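# Unload three sand cores from a mould onto plywood

## Task

Remove three sand cores from the mould: the elongated core with the rounded nose, plus the two upright bladed cores sitting in the mould half on the robot's right (the -y side). Set all three down on the plywood boards next to the mould and release them. The remaining two cores must still be upright in the mould when you finish.

## Robot and tools

ROBOT. Two 6-joint arms, left_arm and right_arm, each with a two-finger gripper. left_arm is on the +y side and right_arm on the -y side; these names do not match left and right in images. Calibrated base positions in the scene frame: left_arm (-0.041, +0.329, +0.029) m, right_arm (-0.052, -0.233, +0.005) m, both turned a little about z. A camera stand sits behind the arms.

FRAME. Every pose, velocity and target in results uses the scene frame. Its origin is at table-top height, halfway between the nominal bases. +x points out over the table, +y toward left_arm, +z up. The fingers point along the gripper's +z axis and open and close along its y axis. end_effector_position (metres) is the pinch point between the pads, roughly 1 cm behind the fingertips. end_effector_quat_wxyz gives orientation. Both can be wrong by a few cm, more at full reach.

THE 14-NUMBER ROW. Every command row holds both arms: left_arm's waist, shoulder, elbow, wrist pitch, wrist yaw, wrist roll, then its opening, followed by the same seven for right_arm. Send all 14 even if only one arm moves. The joint values are absolute target angles in radians, on the same scale as Joint positions, not offsets. Nominal ranges: waist -2.618 to 3.054, shoulder 0.000 to 3.142, elbow 0.000 to 3.142, wrist pitch -1.571 to 1.571, wrist yaw -1.571 to 1.571, wrist roll -2.094 to 2.094. A call is rejected if a target exceeds a range end by more than 0.059 (first four joints) or 0.124 (wrist yaw, roll) and is also further out than the joint's current angle. The true limits can sit that far either side of the nominal ones. Over-range targets are clipped, and you may see "joint sent to its limit". Opening runs from -1 (closed) to +1 (fully open). It is an absolute command and 0 is a real value. To keep a gripper unchanged, repeat its present command. To keep a resting joint still, resend its "Joint targets" value.

execute_actions(actions, cameras). actions is a list of actions. Each action lasts 0.5 s and is a table of up to 15 rows, one per 1/30 s control step. If you give fewer rows, the last one is held. Each step, a joint's target can lead its measured angle by at most 0.339 rad (waist, shoulder, elbow) or 2.2 rad (wrist joints). If a row would place the gripper more than 200 mm from where it is, that arm's targets are pulled back. Large moves therefore need several actions. cameras: a list of names, ["all"] or []. An empty actions list returns images by default, along with the scene number and task.

move(target, speed, blend, opening_speed, grip_force, blocking, cameras). target is either one 14-number row or a list of up to 15 rows, all absolute angles as above. The joints follow synchronized paths, so the gripper traces a curve. Nothing is avoided on the way, including the other arm. speed is in rad/s for the joint with the longest travel, 0.004 to 12.57, default 0.5; give one value or one per target. blend, in rad, rounds corners between list targets; 0 means stop at each. opening_speed is how fast the opening command changes, per second on the -1..+1 scale, at least 0.2. grip_force is the pad force limit in newtons, 10 to 50; give one value or one per arm. It stays in force until changed, and lower values close slowly. blocking=false returns after about 0.5 s while motion continues, and a new move takes over from the current point. The whole list has to fit within 10 s, and a move uses about one action per 0.5 s. The result has a "move:" line: done, off_target (at rest but more than 0.035 rad off), moving, held or fault, plus limits=held if steps were withheld. done does not mean contact occurred.

wait(seconds): 0 to 3600. It runs the scene without new commands and returns early if a running move finishes. stop(): brakes the current move, which takes some travel distance. zoom_image(camera, region): region is [x0, y0, x1, y1] in pixels of that camera's latest image, at most 504 by 504. It only works for cameras in the newest image set. Cameras: cam_head_left, cam_head_right, cam_high, cam_low, cam_left_wrist, cam_right_wrist, each 896x504. read_manual(section="licences") only shows licence texts. finished_scene(scene) takes this scene's integer number and ends it for good; make no further calls in that reply.

RESULTS. Joint positions and Joint velocities list one block per arm in joint order (rad, rad/s), followed by the finger-pad gap (m; 0.094 when fully open). "within noise" means that arm is still. Joint targets shows what the joints are being driven toward right now. Tool commands shows the current gripper commands. grip_measured is the measured opening on the command scale. With nothing held it can read up to about 2.5 mm wide. On a firmly held hard part it reads somewhat narrower than the part. Squeeze rises about 1 N per 0.001 below the touch point, then jumps to the force limit at around 20 N. To release, command an opening well above grip_measured. Joint torques follow joint order, have offsets and noise, and joints 1 to 3 wrap at ±28 N m. Action results also contain step readings. "joint command not followed" means the clearance check changed some steps.

CAUTIONS. Friction and load can leave joints short of or past their targets, and tiny turns may not happen at all. Do not drop cores, release them while they move, or hit or push hard on the mould, the table or heavy items. Keep the two arms apart; closing one gripper on the other arm's fingers counts as pressing them. Contact with the wrist-camera cable counts as contact with the hand. Nothing may fall off or be left off the table. Cores can occasionally be nudged by outside pushes. Sustained loads, outstretched poses or pushing at unreachable targets heat motors. MOTOR HOT shows at 75 °C. At 90 °C the arm folds up and stays idle, and at 100 °C it goes limp. Approach slowly, close gently on the sand cores, lift them clear of the mould, and set them on the plywood before opening.

Each tool is called as name(argument=value, ...) on one line, values as JSON.

## Session

execute_actions(actions=[])

Scene clock: 0.00 s.
left_arm: end_effector_position=(+0.2182, +0.1550, +0.1665) grip_measured=+1.000 end_effector_quat_wxyz=(+0.329, +0.069, +0.922, -0.191) | right_arm: end_effector_position=(+0.2790, -0.2049, +0.2130) grip_measured=+1.000 end_effector_quat_wxyz=(+0.443, -0.072, +0.894, -0.005)
Joint positions: left_arm=[-0.559 1.041 0.693 -0.442 0.014 -0.439 0.094] | right_arm=[0.148 1.026 0.862 -0.489 0.023 -0.075 0.094]
Joint velocities: within noise
Joint torques (N m): no reading
Motor temperatures (°C): left_arm=[24 37 36 35 24 24 26] | right_arm=[25 33 36 33 22 26 23]
Heat: left arm: 37 °C; right arm: 36 °C.
Joint targets: left_arm=[-0.559 1.040 0.700 -0.444 0.013 -0.438] | right_arm=[0.148 1.025 0.871 -0.490 0.023 -0.074]
Tool commands: left_gripper/opening=+1.0 right_gripper/opening=+1.0

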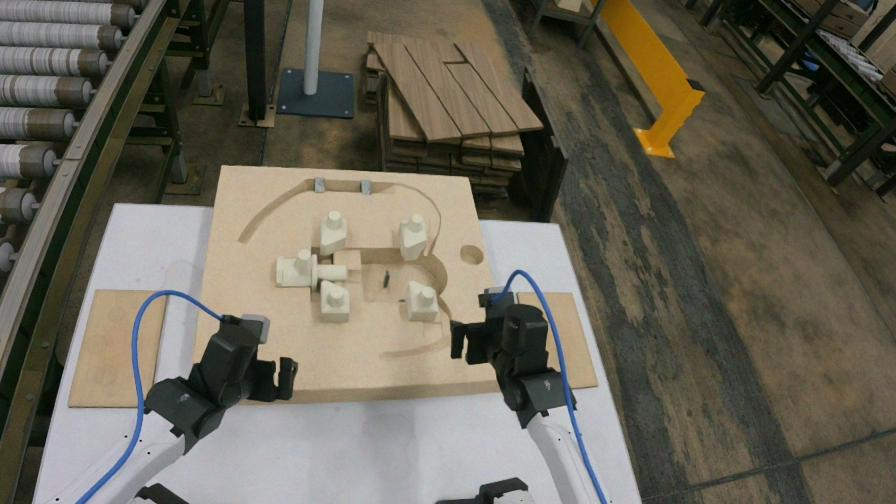

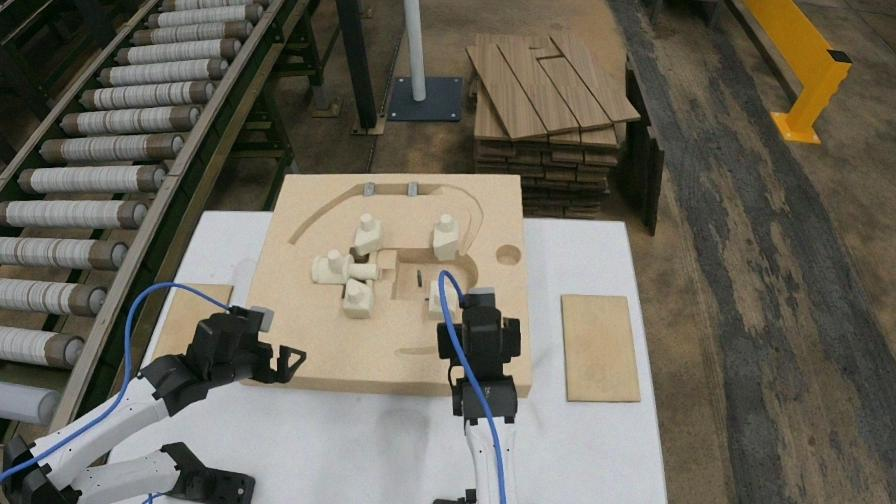

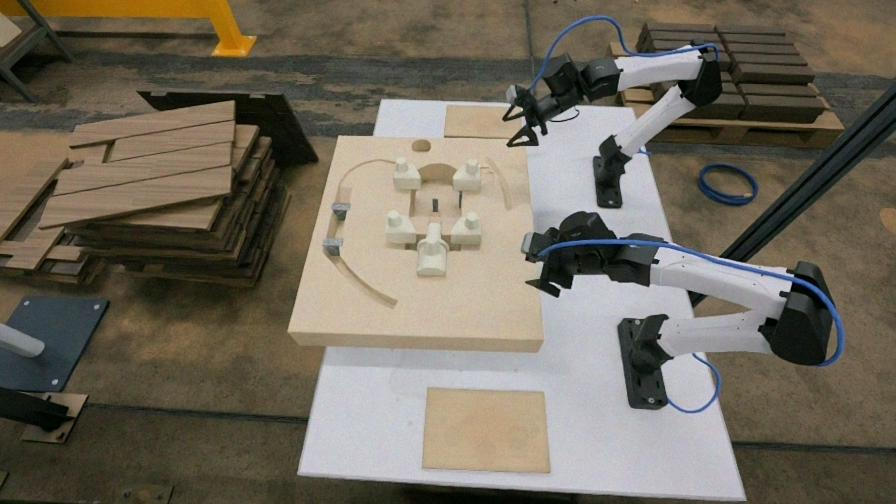

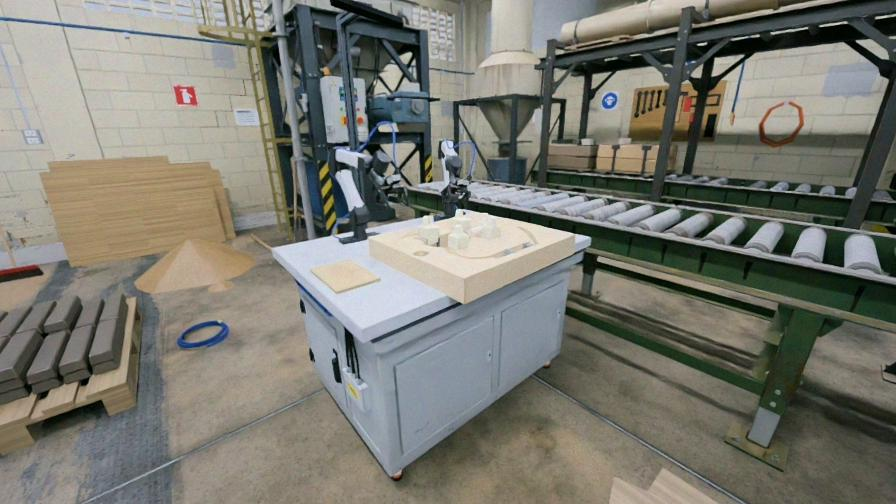

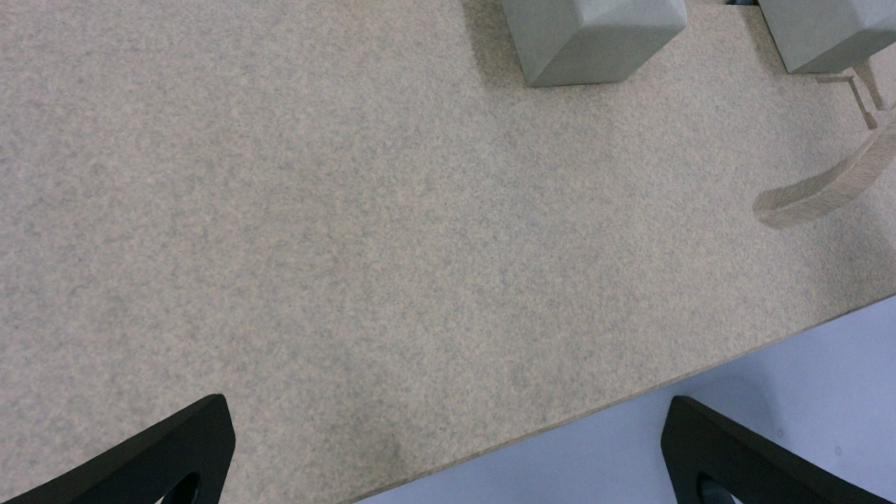

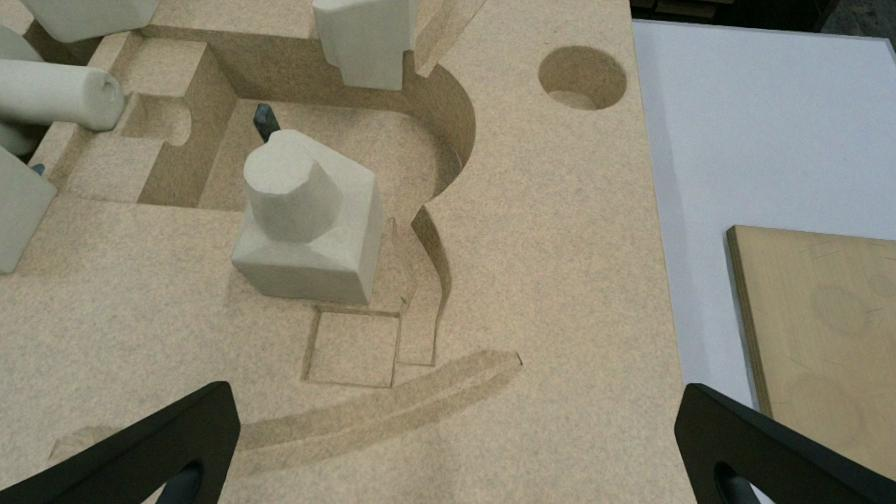

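zoom_image(camera="cam_high", region=[320, 120, 560, 320])

zoom_image(camera="cam_head_left", region=[220, 160, 500, 360])

zoom_image(camera="cam_low", region=[360, 180, 600, 310])

Scaled by 2.100 from the camera's image (finer frame: 1280x720).

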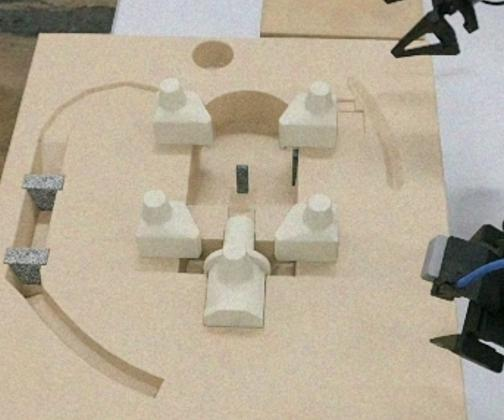

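Scaled by 1.800 from the camera's image (finer frame: 1280x720).

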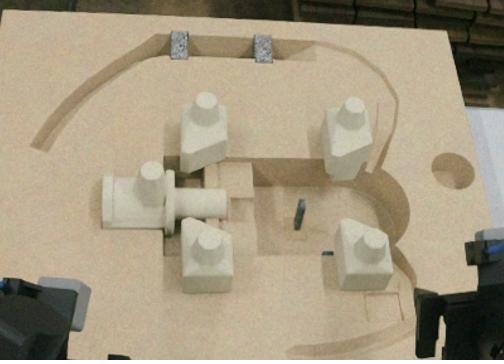

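Scaled by 2.100 from the camera's image (finer frame: 1280x720).

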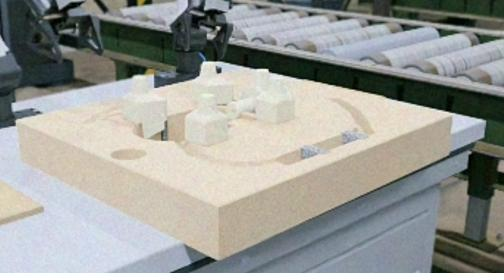

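move(target=[-0.559,1.04,0.7,-0.444,0.013,-0.438,1,0.3336,1.9027,2.096,-1.327,0,0,1], speed=1.0, cameras=["cam_right_wrist","cam_head_right"])

Scene clock: 50.93 s.
left_arm: end_effector_position=(+0.2182, +0.1550, +0.1665) grip_measured=+1.000 end_effector_quat_wxyz=(+0.329, +0.069, +0.922, -0.191) | right_arm: end_effector_position=(+0.3697, -0.1141, +0.2501) grip_measured=+1.000 end_effector_quat_wxyz=(+0.219, -0.141, +0.965, +0.024)
Joint positions: left_arm=[-0.559 1.041 0.693 -0.442 0.014 -0.439 0.094] | right_arm=[0.33 1.885 2.072 -1.314 0.012 -0.013 0.094]
Joint torques (N m): left_arm=[-0.12 -2.74 9.03 1.65 0.04 0.04] | right_arm=[0.79 -8.88 7.86 0.92 -0.16 0.04]
Motor temperatures (°C): left_arm=[24 37 45 37 23 24 25] | right_arm=[25 33 42 38 22 26 22]
Heat: left arm: 45 °C; right arm: 42 °C.
Joint targets: left_arm=[-0.559 1.040 0.700 -0.444 0.013 -0.438] | right_arm=[0.333 1.903 2.096 -1.327 0.000 0.000]
move: done
Images, in order (width x height): cam_head_right 896x504, cam_right_wrist 896x504.

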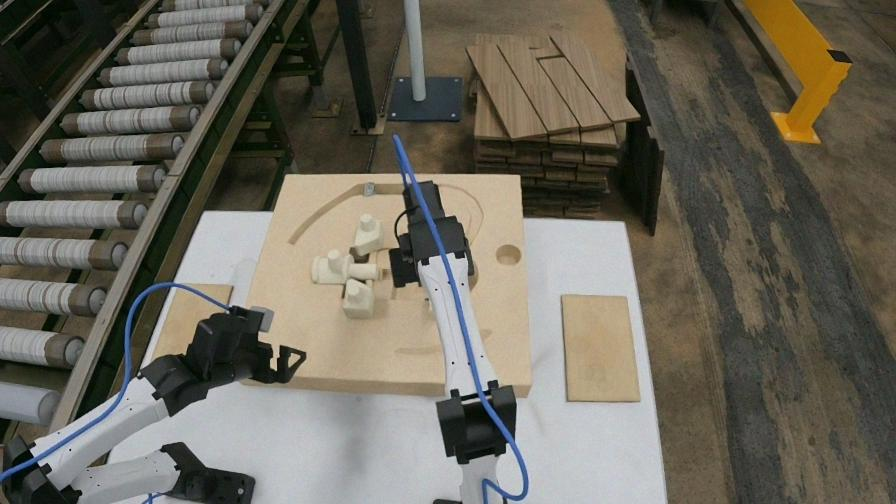

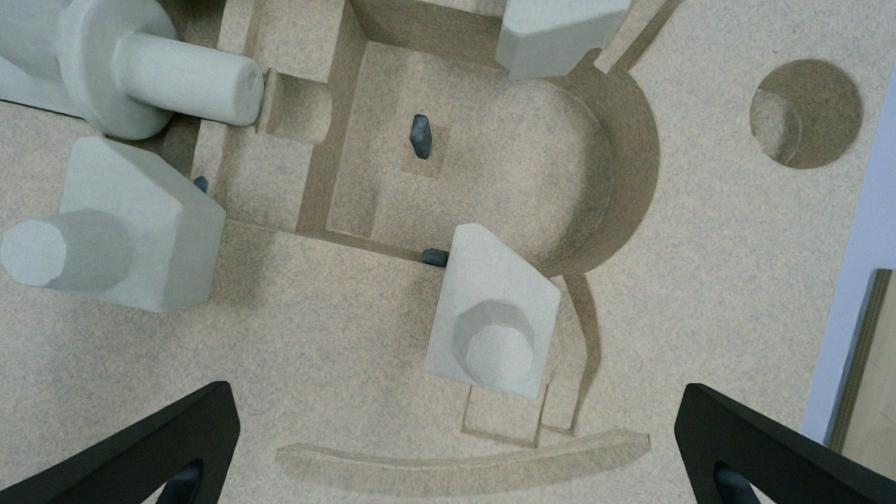

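zoom_image(camera="cam_right_wrist", region=[380, 190, 640, 460])

zoom_image(camera="cam_head_right", region=[290, 180, 540, 340])

Scaled by 1.867 from the camera's image (finer frame: 1280x720).

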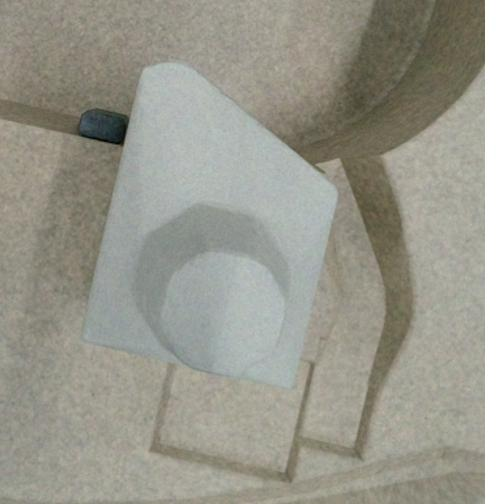

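Scaled by 2.016 from the camera's image (finer frame: 1280x720).

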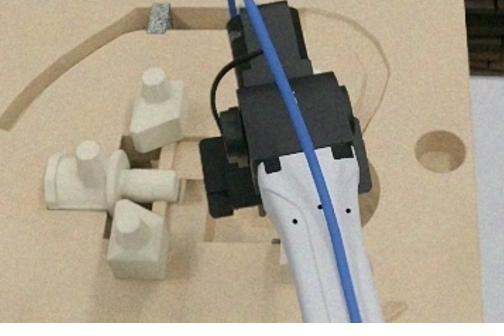

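move(target=[-0.559,1.04,0.7,-0.444,0.013,-0.438,1,0.319,1.8259,1.7081,-1.0162,0.086,0.185,1], speed=0.8, cameras=["cam_right_wrist"])

Scene clock: 98.13 s.
left_arm: end_effector_position=(+0.2182, +0.1550, +0.1665) grip_measured=+1.000 end_effector_quat_wxyz=(+0.329, +0.069, +0.922, -0.191) | right_arm: end_effector_position=(+0.3762, -0.1265, +0.1696) grip_measured=+1.000 end_effector_quat_wxyz=(+0.201, -0.043, +0.979, +0.008)
Joint positions: left_arm=[-0.559 1.041 0.693 -0.442 0.014 -0.439 0.094] | right_arm=[0.324 1.854 1.716 -1.034 0.074 0.172 0.094]
Joint torques (N m): left_arm=[-0.1 -2.69 9.03 1.64 0.07 0.04] | right_arm=[-0.1 -13.7 5.76 1.2 0.22 0.07]
Heat: left arm: 46 °C; right arm: 45 °C.
Joint targets: left_arm=[-0.559 1.040 0.700 -0.444 0.013 -0.438] | right_arm=[0.319 1.826 1.708 -1.016 0.086 0.185]
move: done

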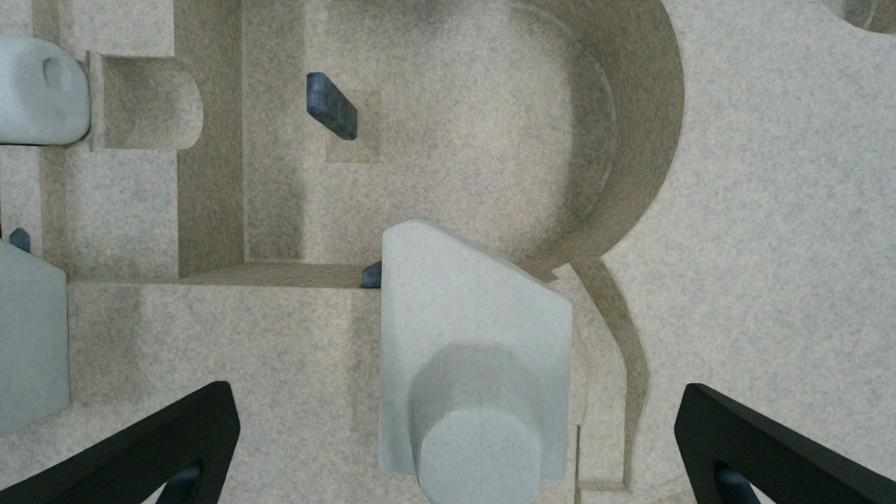

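move(target=[-0.559,1.04,0.7,-0.444,0.013,-0.438,1,0.305,1.8294,1.4422,-0.7468,0.086,0.185,1], speed=0.5, cameras=["cam_right_wrist","cam_low","cam_high"])

Scene clock: 109.83 s.
left_arm: end_effector_position=(+0.2182, +0.1550, +0.1665) grip_measured=+1.000 end_effector_quat_wxyz=(+0.329, +0.069, +0.922, -0.191) | right_arm: end_effector_position=(+0.3763, -0.1330, +0.1050) grip_measured=+1.000 end_effector_quat_wxyz=(+0.204, -0.036, +0.978, +0.007)
Joint positions: left_arm=[-0.559 1.041 0.693 -0.442 0.014 -0.439 0.094] | right_arm=[0.31 1.849 1.45 -0.766 0.075 0.172 0.094]
Joint torques (N m): left_arm=[-0.16 -2.67 9.1 1.66 0.05 0.03] | right_arm=[-0.13 -12.82 5.81 1.22 0.16 0.05]
Motor temperatures (°C): left_arm=[24 36 47 37 23 23 25] | right_arm=[25 40 43 35 21 25 22]
Heat: left arm: 47 °C; right arm: 43 °C.
Joint targets: left_arm=[-0.559 1.040 0.700 -0.444 0.013 -0.438] | right_arm=[0.305 1.829 1.442 -0.747 0.086 0.185]
move: done
Images, in order (width x height): cam_high 896x504, cam_low 896x504, cam_right_wrist 896x504.

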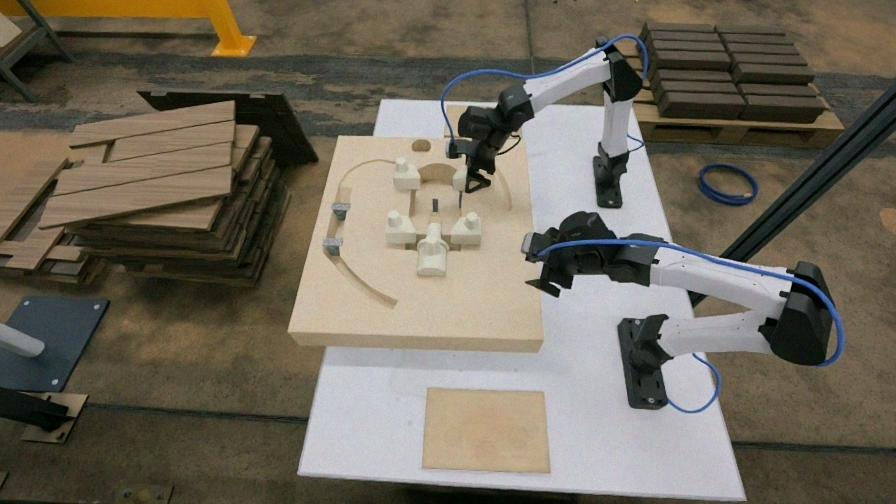

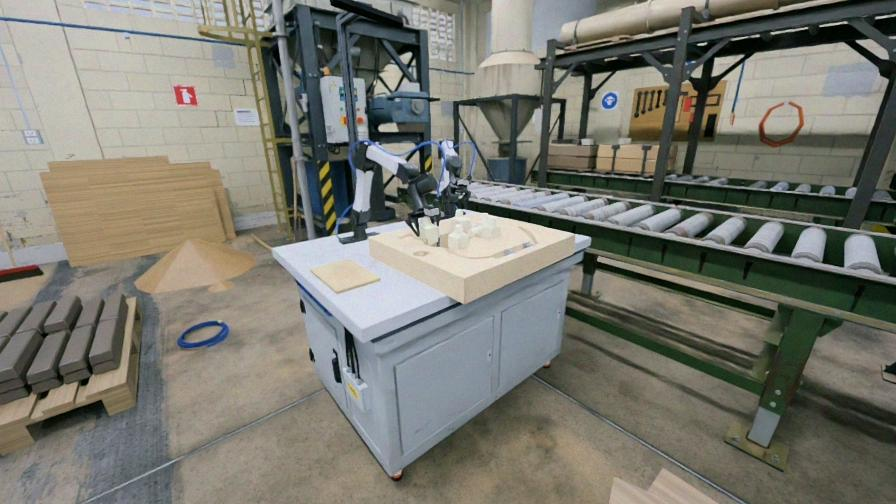

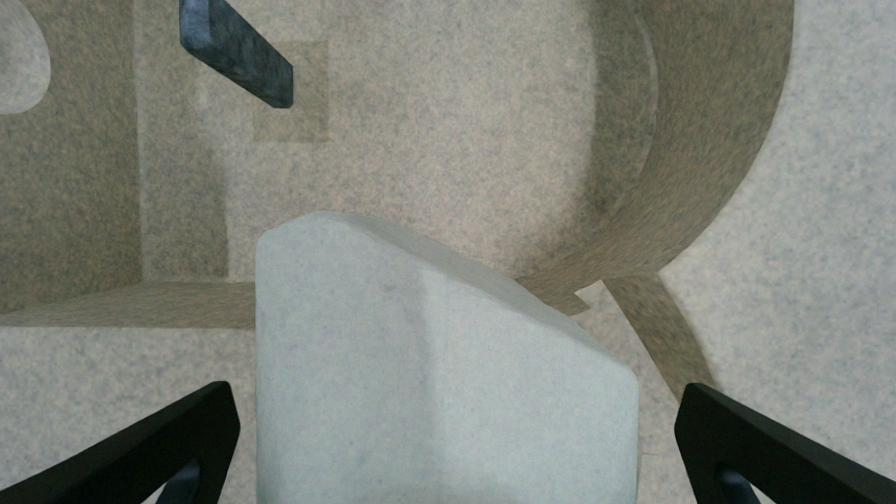

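move(target=[-0.559,1.04,0.7,-0.444,0.013,-0.438,1,0.305,1.8294,1.4422,-0.7468,0.086,0.185,-1], grip_force=35)

Scene clock: 115.73 s.
left_arm: end_effector_position=(+0.2182, +0.1550, +0.1665) grip_measured=+1.000 end_effector_quat_wxyz=(+0.329, +0.069, +0.922, -0.191) | right_arm: end_effector_position=(+0.3764, -0.1330, +0.1051) grip_measured=+0.165 end_effector_quat_wxyz=(+0.205, -0.035, +0.978, +0.007)
Joint positions: left_arm=[-0.559 1.041 0.693 -0.442 0.014 -0.439 0.094] | right_arm=[0.31 1.849 1.45 -0.765 0.075 0.172 0.055]
Joint torques (N m): left_arm=[-0.06 -2.73 9.06 1.64 0.08 0.04] | right_arm=[-0.01 -12.88 5.9 1.21 0.17 0.09]
Heat: left arm: 47 °C; right arm: 43 °C.
Joint targets: left_arm=[-0.559 1.040 0.700 -0.444 0.013 -0.438] | right_arm=[0.305 1.829 1.442 -0.747 0.086 0.185]
grip_force (N): 35, 35
move: done

move(target=[[-0.559,1.04,0.7,-0.444,0.013,-0.438,1,0.305,1.8188,1.5603,-0.8755,0.086,0.185,-1],[-0.559,1.04,0.7,-0.444,0.013,-0.438,1,0.305,1.8259,1.7081,-1.0162,0.086,0.185,-1],[-0.559,1.04,0.7,-0.444,0.013,-0.438,1,0.305,1.9141,2.1149,-1.3348,0.086,0.185,-1]], speed=0.4, blend=0.06, cameras=["cam_right_wrist","cam_low","cam_high","cam_head_left","cam_head_right"])

zoom_image(camera="cam_low", region=[380, 150, 540, 270])

zoom_image(camera="cam_high", region=[380, 80, 560, 220])

zoom_image(camera="cam_head_left", region=[260, 170, 520, 350])

Scene clock: 124.83 s.
left_arm: end_effector_position=(+0.2182, +0.1550, +0.1665) grip_measured=+1.000 end_effector_quat_wxyz=(+0.329, +0.069, +0.922, -0.191) | right_arm: end_effector_position=(+0.3696, -0.1348, +0.2397) grip_measured=+0.164 end_effector_quat_wxyz=(+0.197, -0.036, +0.980, +0.006)
Joint positions: left_arm=[-0.559 1.041 0.693 -0.442 0.014 -0.439 0.094] | right_arm=[0.31 1.907 2.078 -1.352 0.075 0.172 0.055]
Joint torques (N m): left_arm=[-0.21 -2.69 9.07 1.65 0.06 0.04] | right_arm=[-0.17 -9.8 8.83 1.2 0.15 0.05]
Heat: left arm: 47 °C; right arm: 44 °C.
Joint targets: left_arm=[-0.559 1.040 0.700 -0.444 0.013 -0.438] | right_arm=[0.305 1.914 2.115 -1.335 0.086 0.185]
grip_force (N): 35, 35
move: off_target (right_arm); right_arm: the elbow is farthest, 0.037 rad from its target
Images, in order (width x height): cam_head_left 896x504, cam_head_right 896x504, cam_high 896x504, cam_low 896x504, cam_right_wrist 896x504.

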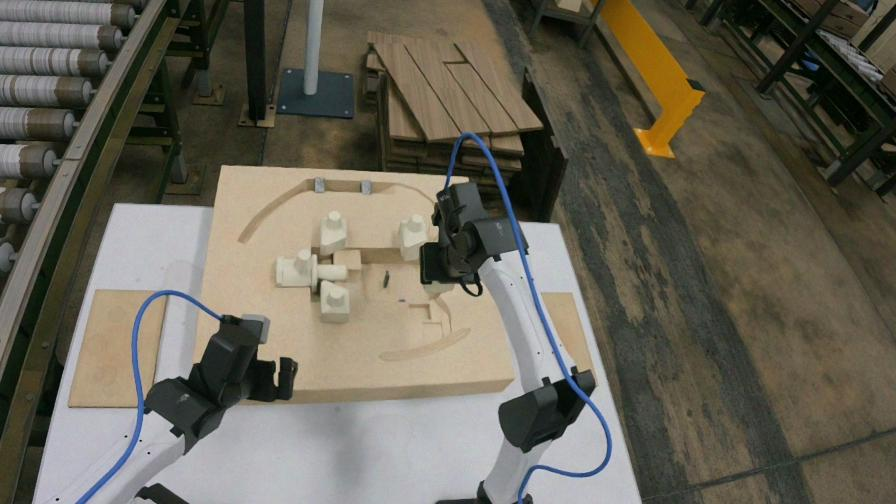

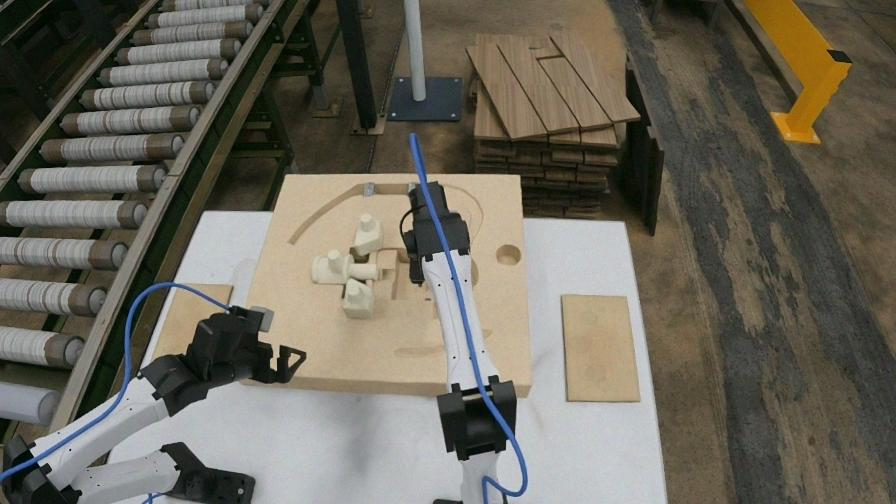

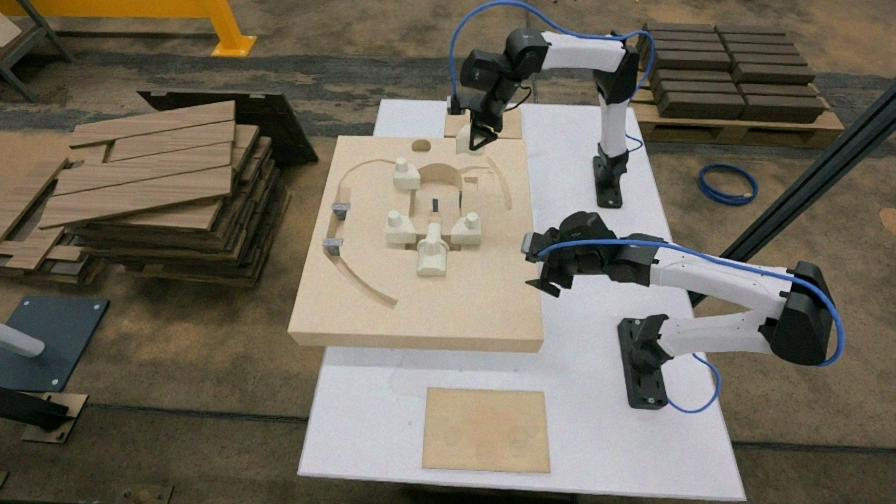

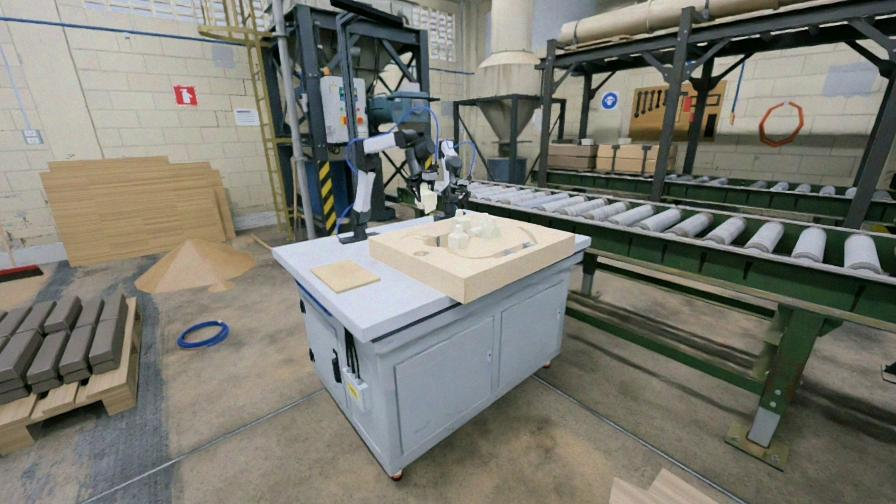

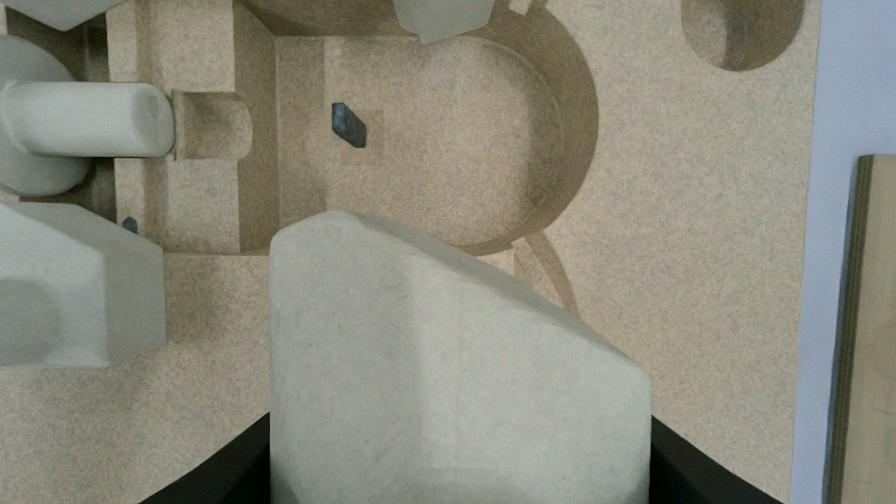

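Scaled by 3.150 from the camera's image (finer frame: 1280x720).

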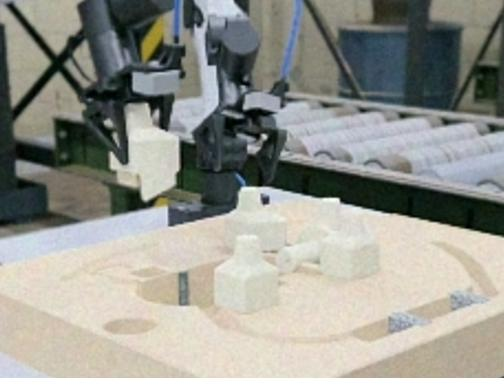

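Scaled by 2.800 from the camera's image (finer frame: 1280x720).

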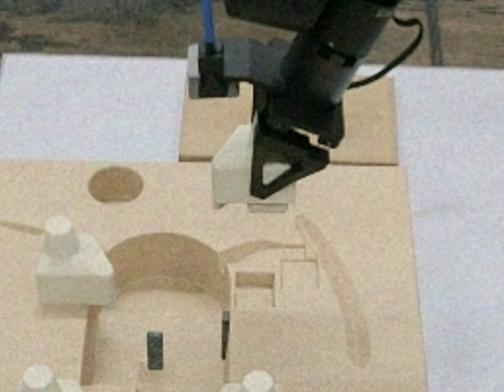

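Scaled by 1.938 from the camera's image (finer frame: 1280x720).

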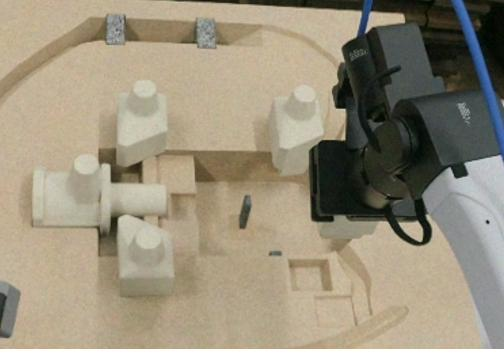

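move(target=[-0.559,1.04,0.7,-0.444,0.013,-0.438,1,-0.516,1.9141,2.1149,-1.3348,0.086,0.185,-1], speed=0.8, cameras=["cam_right_wrist","cam_low","cam_high","cam_head_right"])

zoom_image(camera="cam_low", region=[270, 130, 470, 310])

zoom_image(camera="cam_head_right", region=[500, 230, 700, 430])

Scene clock: 141.23 s.
left_arm: end_effector_position=(+0.2182, +0.1550, +0.1665) grip_measured=+1.000 end_effector_quat_wxyz=(+0.329, +0.069, +0.922, -0.191) | right_arm: end_effector_position=(+0.3043, -0.4790, +0.2398) grip_measured=+0.164 end_effector_quat_wxyz=(+0.181, +0.363, +0.910, -0.079)
Joint positions: left_arm=[-0.559 1.041 0.693 -0.442 0.014 -0.439 0.094] | right_arm=[-0.52 1.907 2.078 -1.352 0.086 0.173 0.055]
Joint torques (N m): left_arm=[-0.08 -2.71 9.02 1.63 0.07 0.04] | right_arm=[0.62 -9.99 8.79 1.18 0.04 0.04]
Heat: left arm: 47 °C; right arm: 46 °C.
Joint targets: left_arm=[-0.559 1.040 0.700 -0.444 0.013 -0.438] | right_arm=[-0.516 1.914 2.115 -1.335 0.086 0.185]
grip_force (N): 35, 35
move: off_target (right_arm); right_arm: the elbow is farthest, 0.037 rad from its target
Images, in order (width x height): cam_head_right 896x504, cam_high 896x504, cam_low 896x504, cam_right_wrist 896x504.

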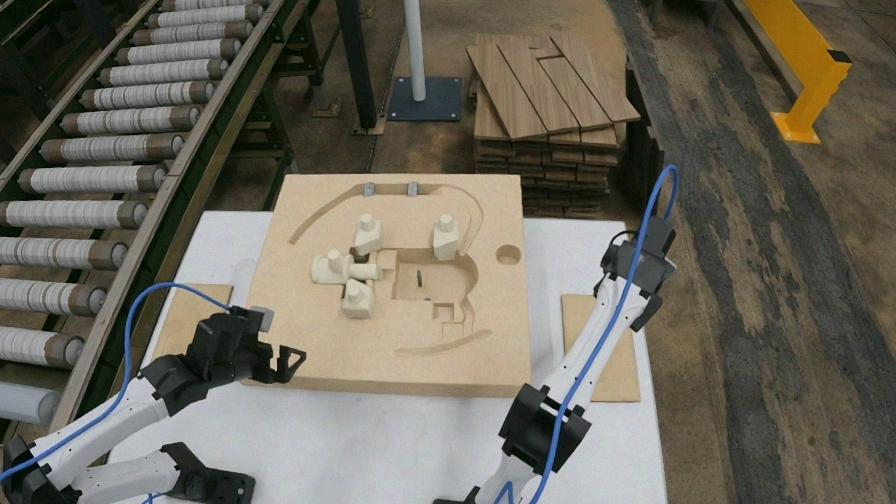

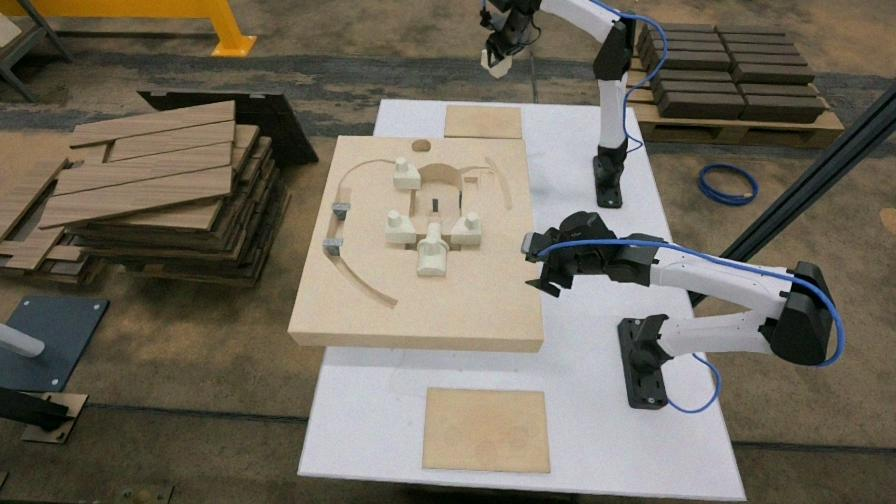

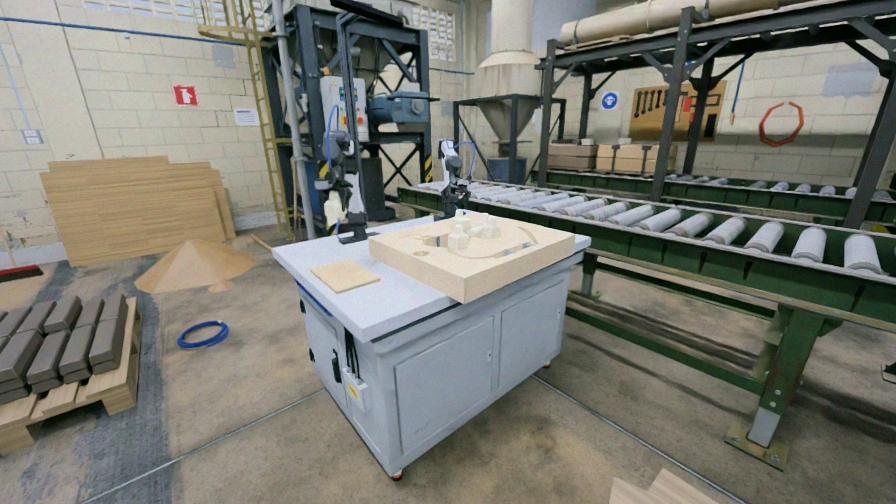

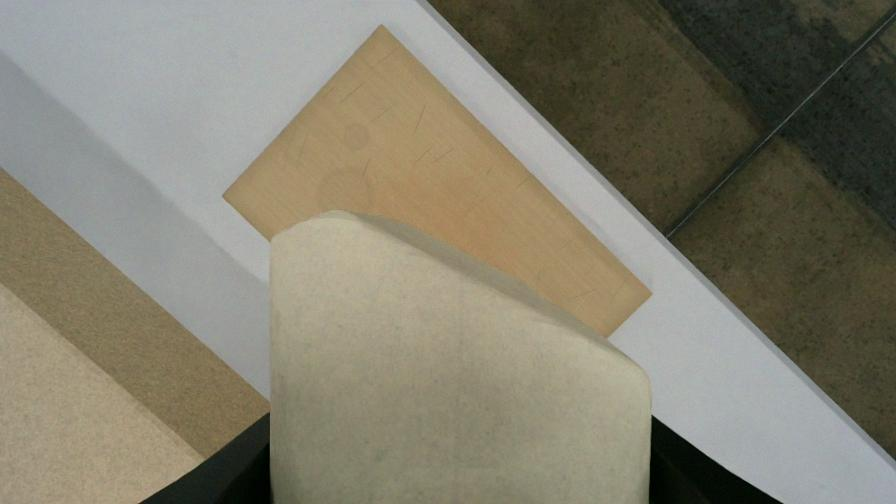

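Scaled by 2.520 from the camera's image (finer frame: 1280x720).

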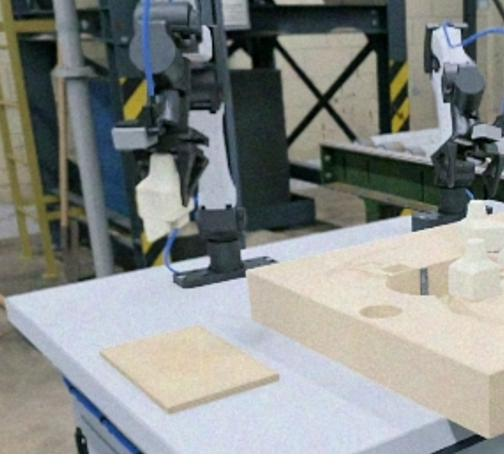

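Scaled by 2.520 from the camera's image (finer frame: 1280x720).

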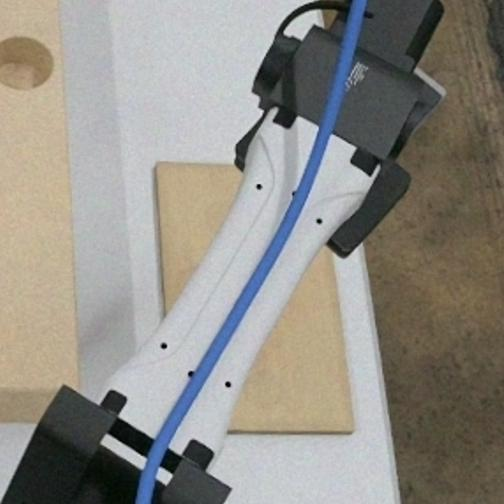

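move(target=[-0.559,1.04,0.7,-0.444,0.013,-0.438,1,-0.597,1.7593,1.3275,-0.7022,0.086,0.185,-1], speed=0.8, cameras=["cam_low","cam_high"])

zoom_image(camera="cam_low", region=[270, 170, 430, 310])

zoom_image(camera="cam_high", region=[420, 40, 580, 180])

Scene clock: 156.37 s.
left_arm: end_effector_position=(+0.2182, +0.1550, +0.1665) grip_measured=+1.000 end_effector_quat_wxyz=(+0.329, +0.069, +0.922, -0.191) | right_arm: end_effector_position=(+0.2667, -0.4900, +0.0818) grip_measured=+0.164 end_effector_quat_wxyz=(+0.155, +0.397, +0.901, -0.080)
Joint positions: left_arm=[-0.559 1.041 0.693 -0.442 0.014 -0.439 0.094] | right_arm=[-0.593 1.804 1.322 -0.748 0.086 0.173 0.055]
Joint torques (N m): left_arm=[-0.18 -2.67 9.02 1.66 0.05 0.04] | right_arm=[-0.14 -14.69 6.65 1.36 0.07 0.07]
Heat: left arm: 47 °C; right arm: 47 °C.
Joint targets: left_arm=[-0.559 1.040 0.700 -0.444 0.013 -0.438] | right_arm=[-0.597 1.759 1.327 -0.702 0.086 0.185]
grip_force (N): 35, 35
move: off_target (right_arm); right_arm: the wrist pitch is farthest, 0.046 rad from its target
Images, in order (width x height): cam_high 896x504, cam_low 896x504.

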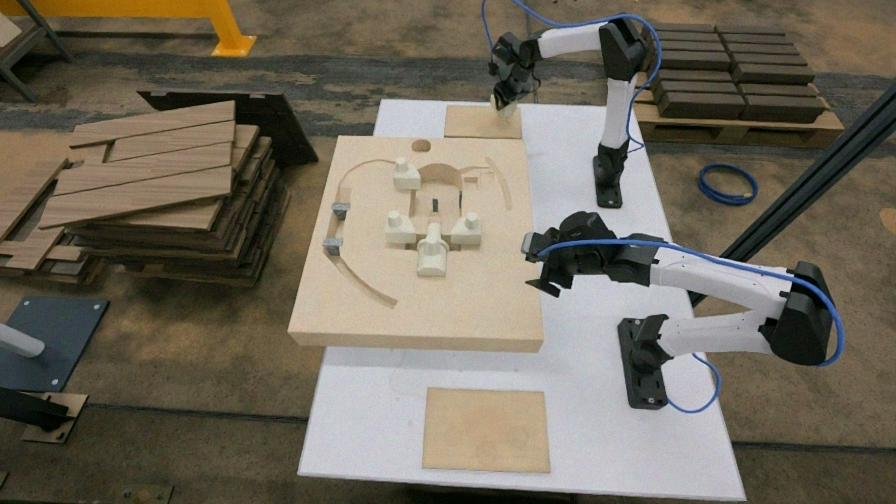

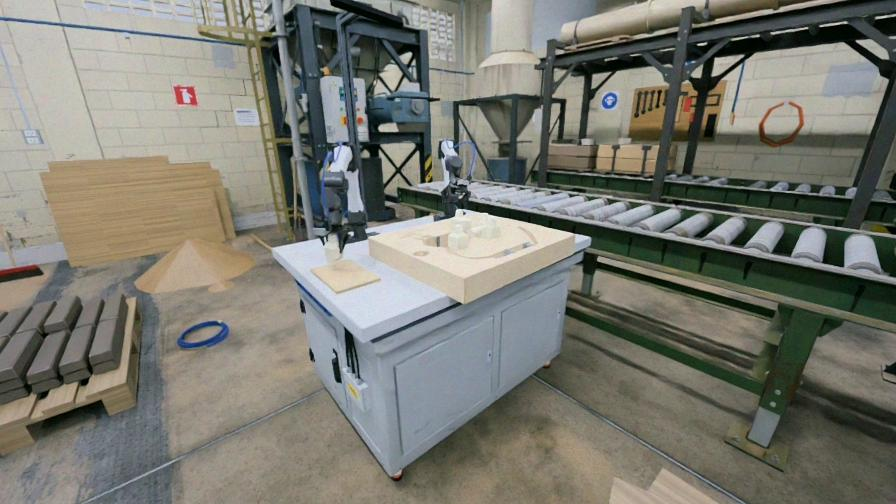

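Scaled by 3.150 from the camera's image (finer frame: 1280x720).

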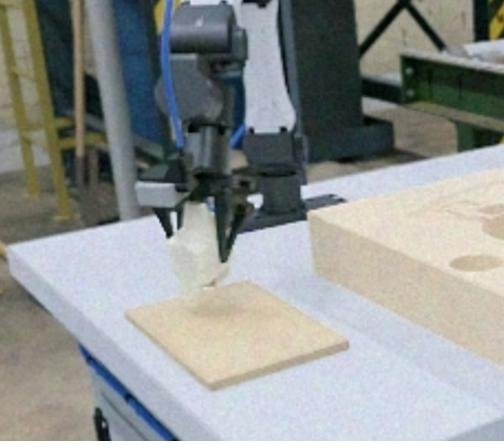

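Scaled by 3.150 from the camera's image (finer frame: 1280x720).

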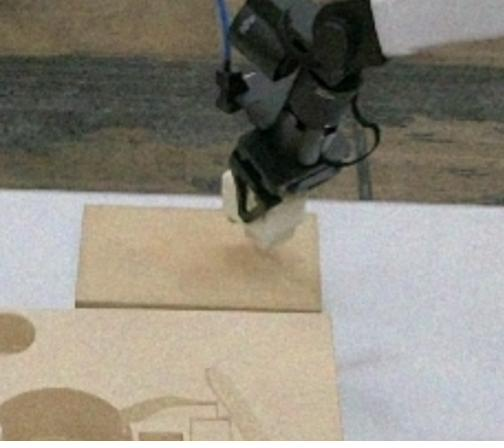

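move(target=[-0.559,1.04,0.7,-0.444,0.013,-0.438,1,-0.597,1.768,1.297,-0.663,0.086,0.185,-1], speed=0.1, cameras=["cam_low","cam_right_wrist"])

zoom_image(camera="cam_low", region=[300, 210, 400, 300])

Scene clock: 163.10 s.
left_arm: end_effector_position=(+0.2182, +0.1550, +0.1665) grip_measured=+1.000 end_effector_quat_wxyz=(+0.329, +0.069, +0.922, -0.191) | right_arm: end_effector_position=(+0.2674, -0.4905, +0.0762) grip_measured=+0.164 end_effector_quat_wxyz=(+0.160, +0.397, +0.900, -0.082)
Joint positions: left_arm=[-0.559 1.041 0.693 -0.442 0.014 -0.439 0.094] | right_arm=[-0.593 1.804 1.295 -0.71 0.086 0.173 0.055]
Joint torques (N m): left_arm=[-0.09 -2.8 9.1 1.65 0.07 0.04] | right_arm=[-0.03 -13.82 6.48 1.36 0.05 0.08]
Motor temperatures (°C): left_arm=[24 35 47 37 23 23 25] | right_arm=[25 46 45 35 21 25 23]
Heat: left arm: 47 °C; right arm: 46 °C.
Joint targets: left_arm=[-0.559 1.040 0.700 -0.444 0.013 -0.438] | right_arm=[-0.597 1.768 1.297 -0.663 0.086 0.185]
grip_force (N): 35, 35
move: off_target (right_arm); right_arm: the wrist pitch is farthest, 0.047 rad from its target

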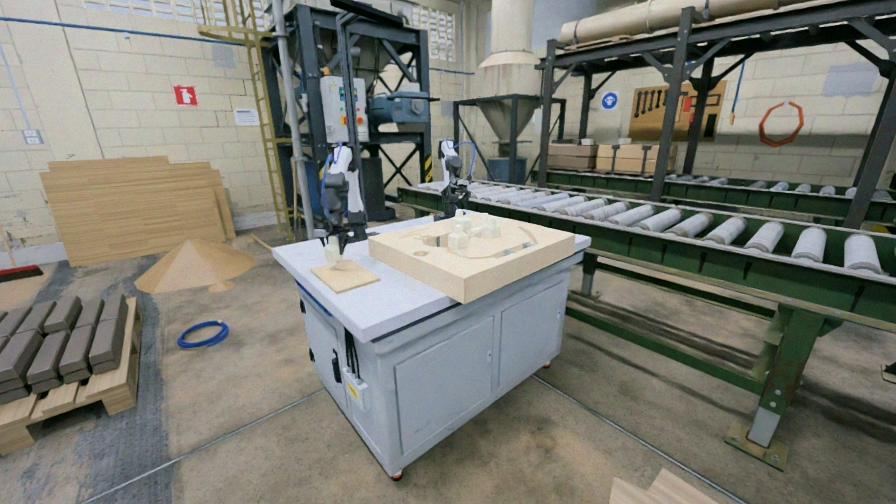

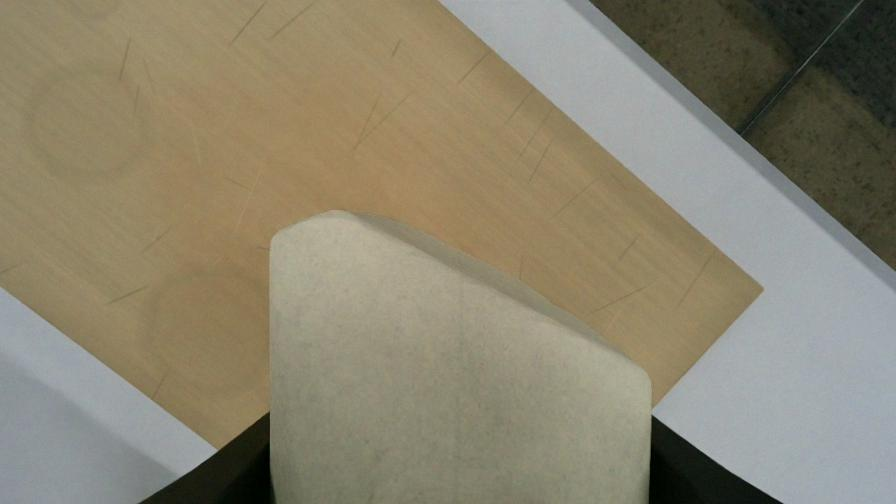

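Scaled by 5.040 from the camera's image (finer frame: 1280x720).

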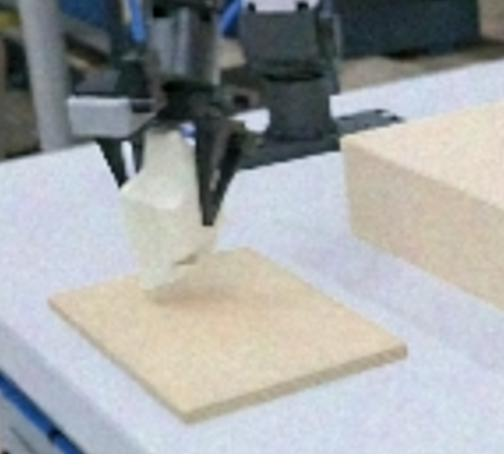

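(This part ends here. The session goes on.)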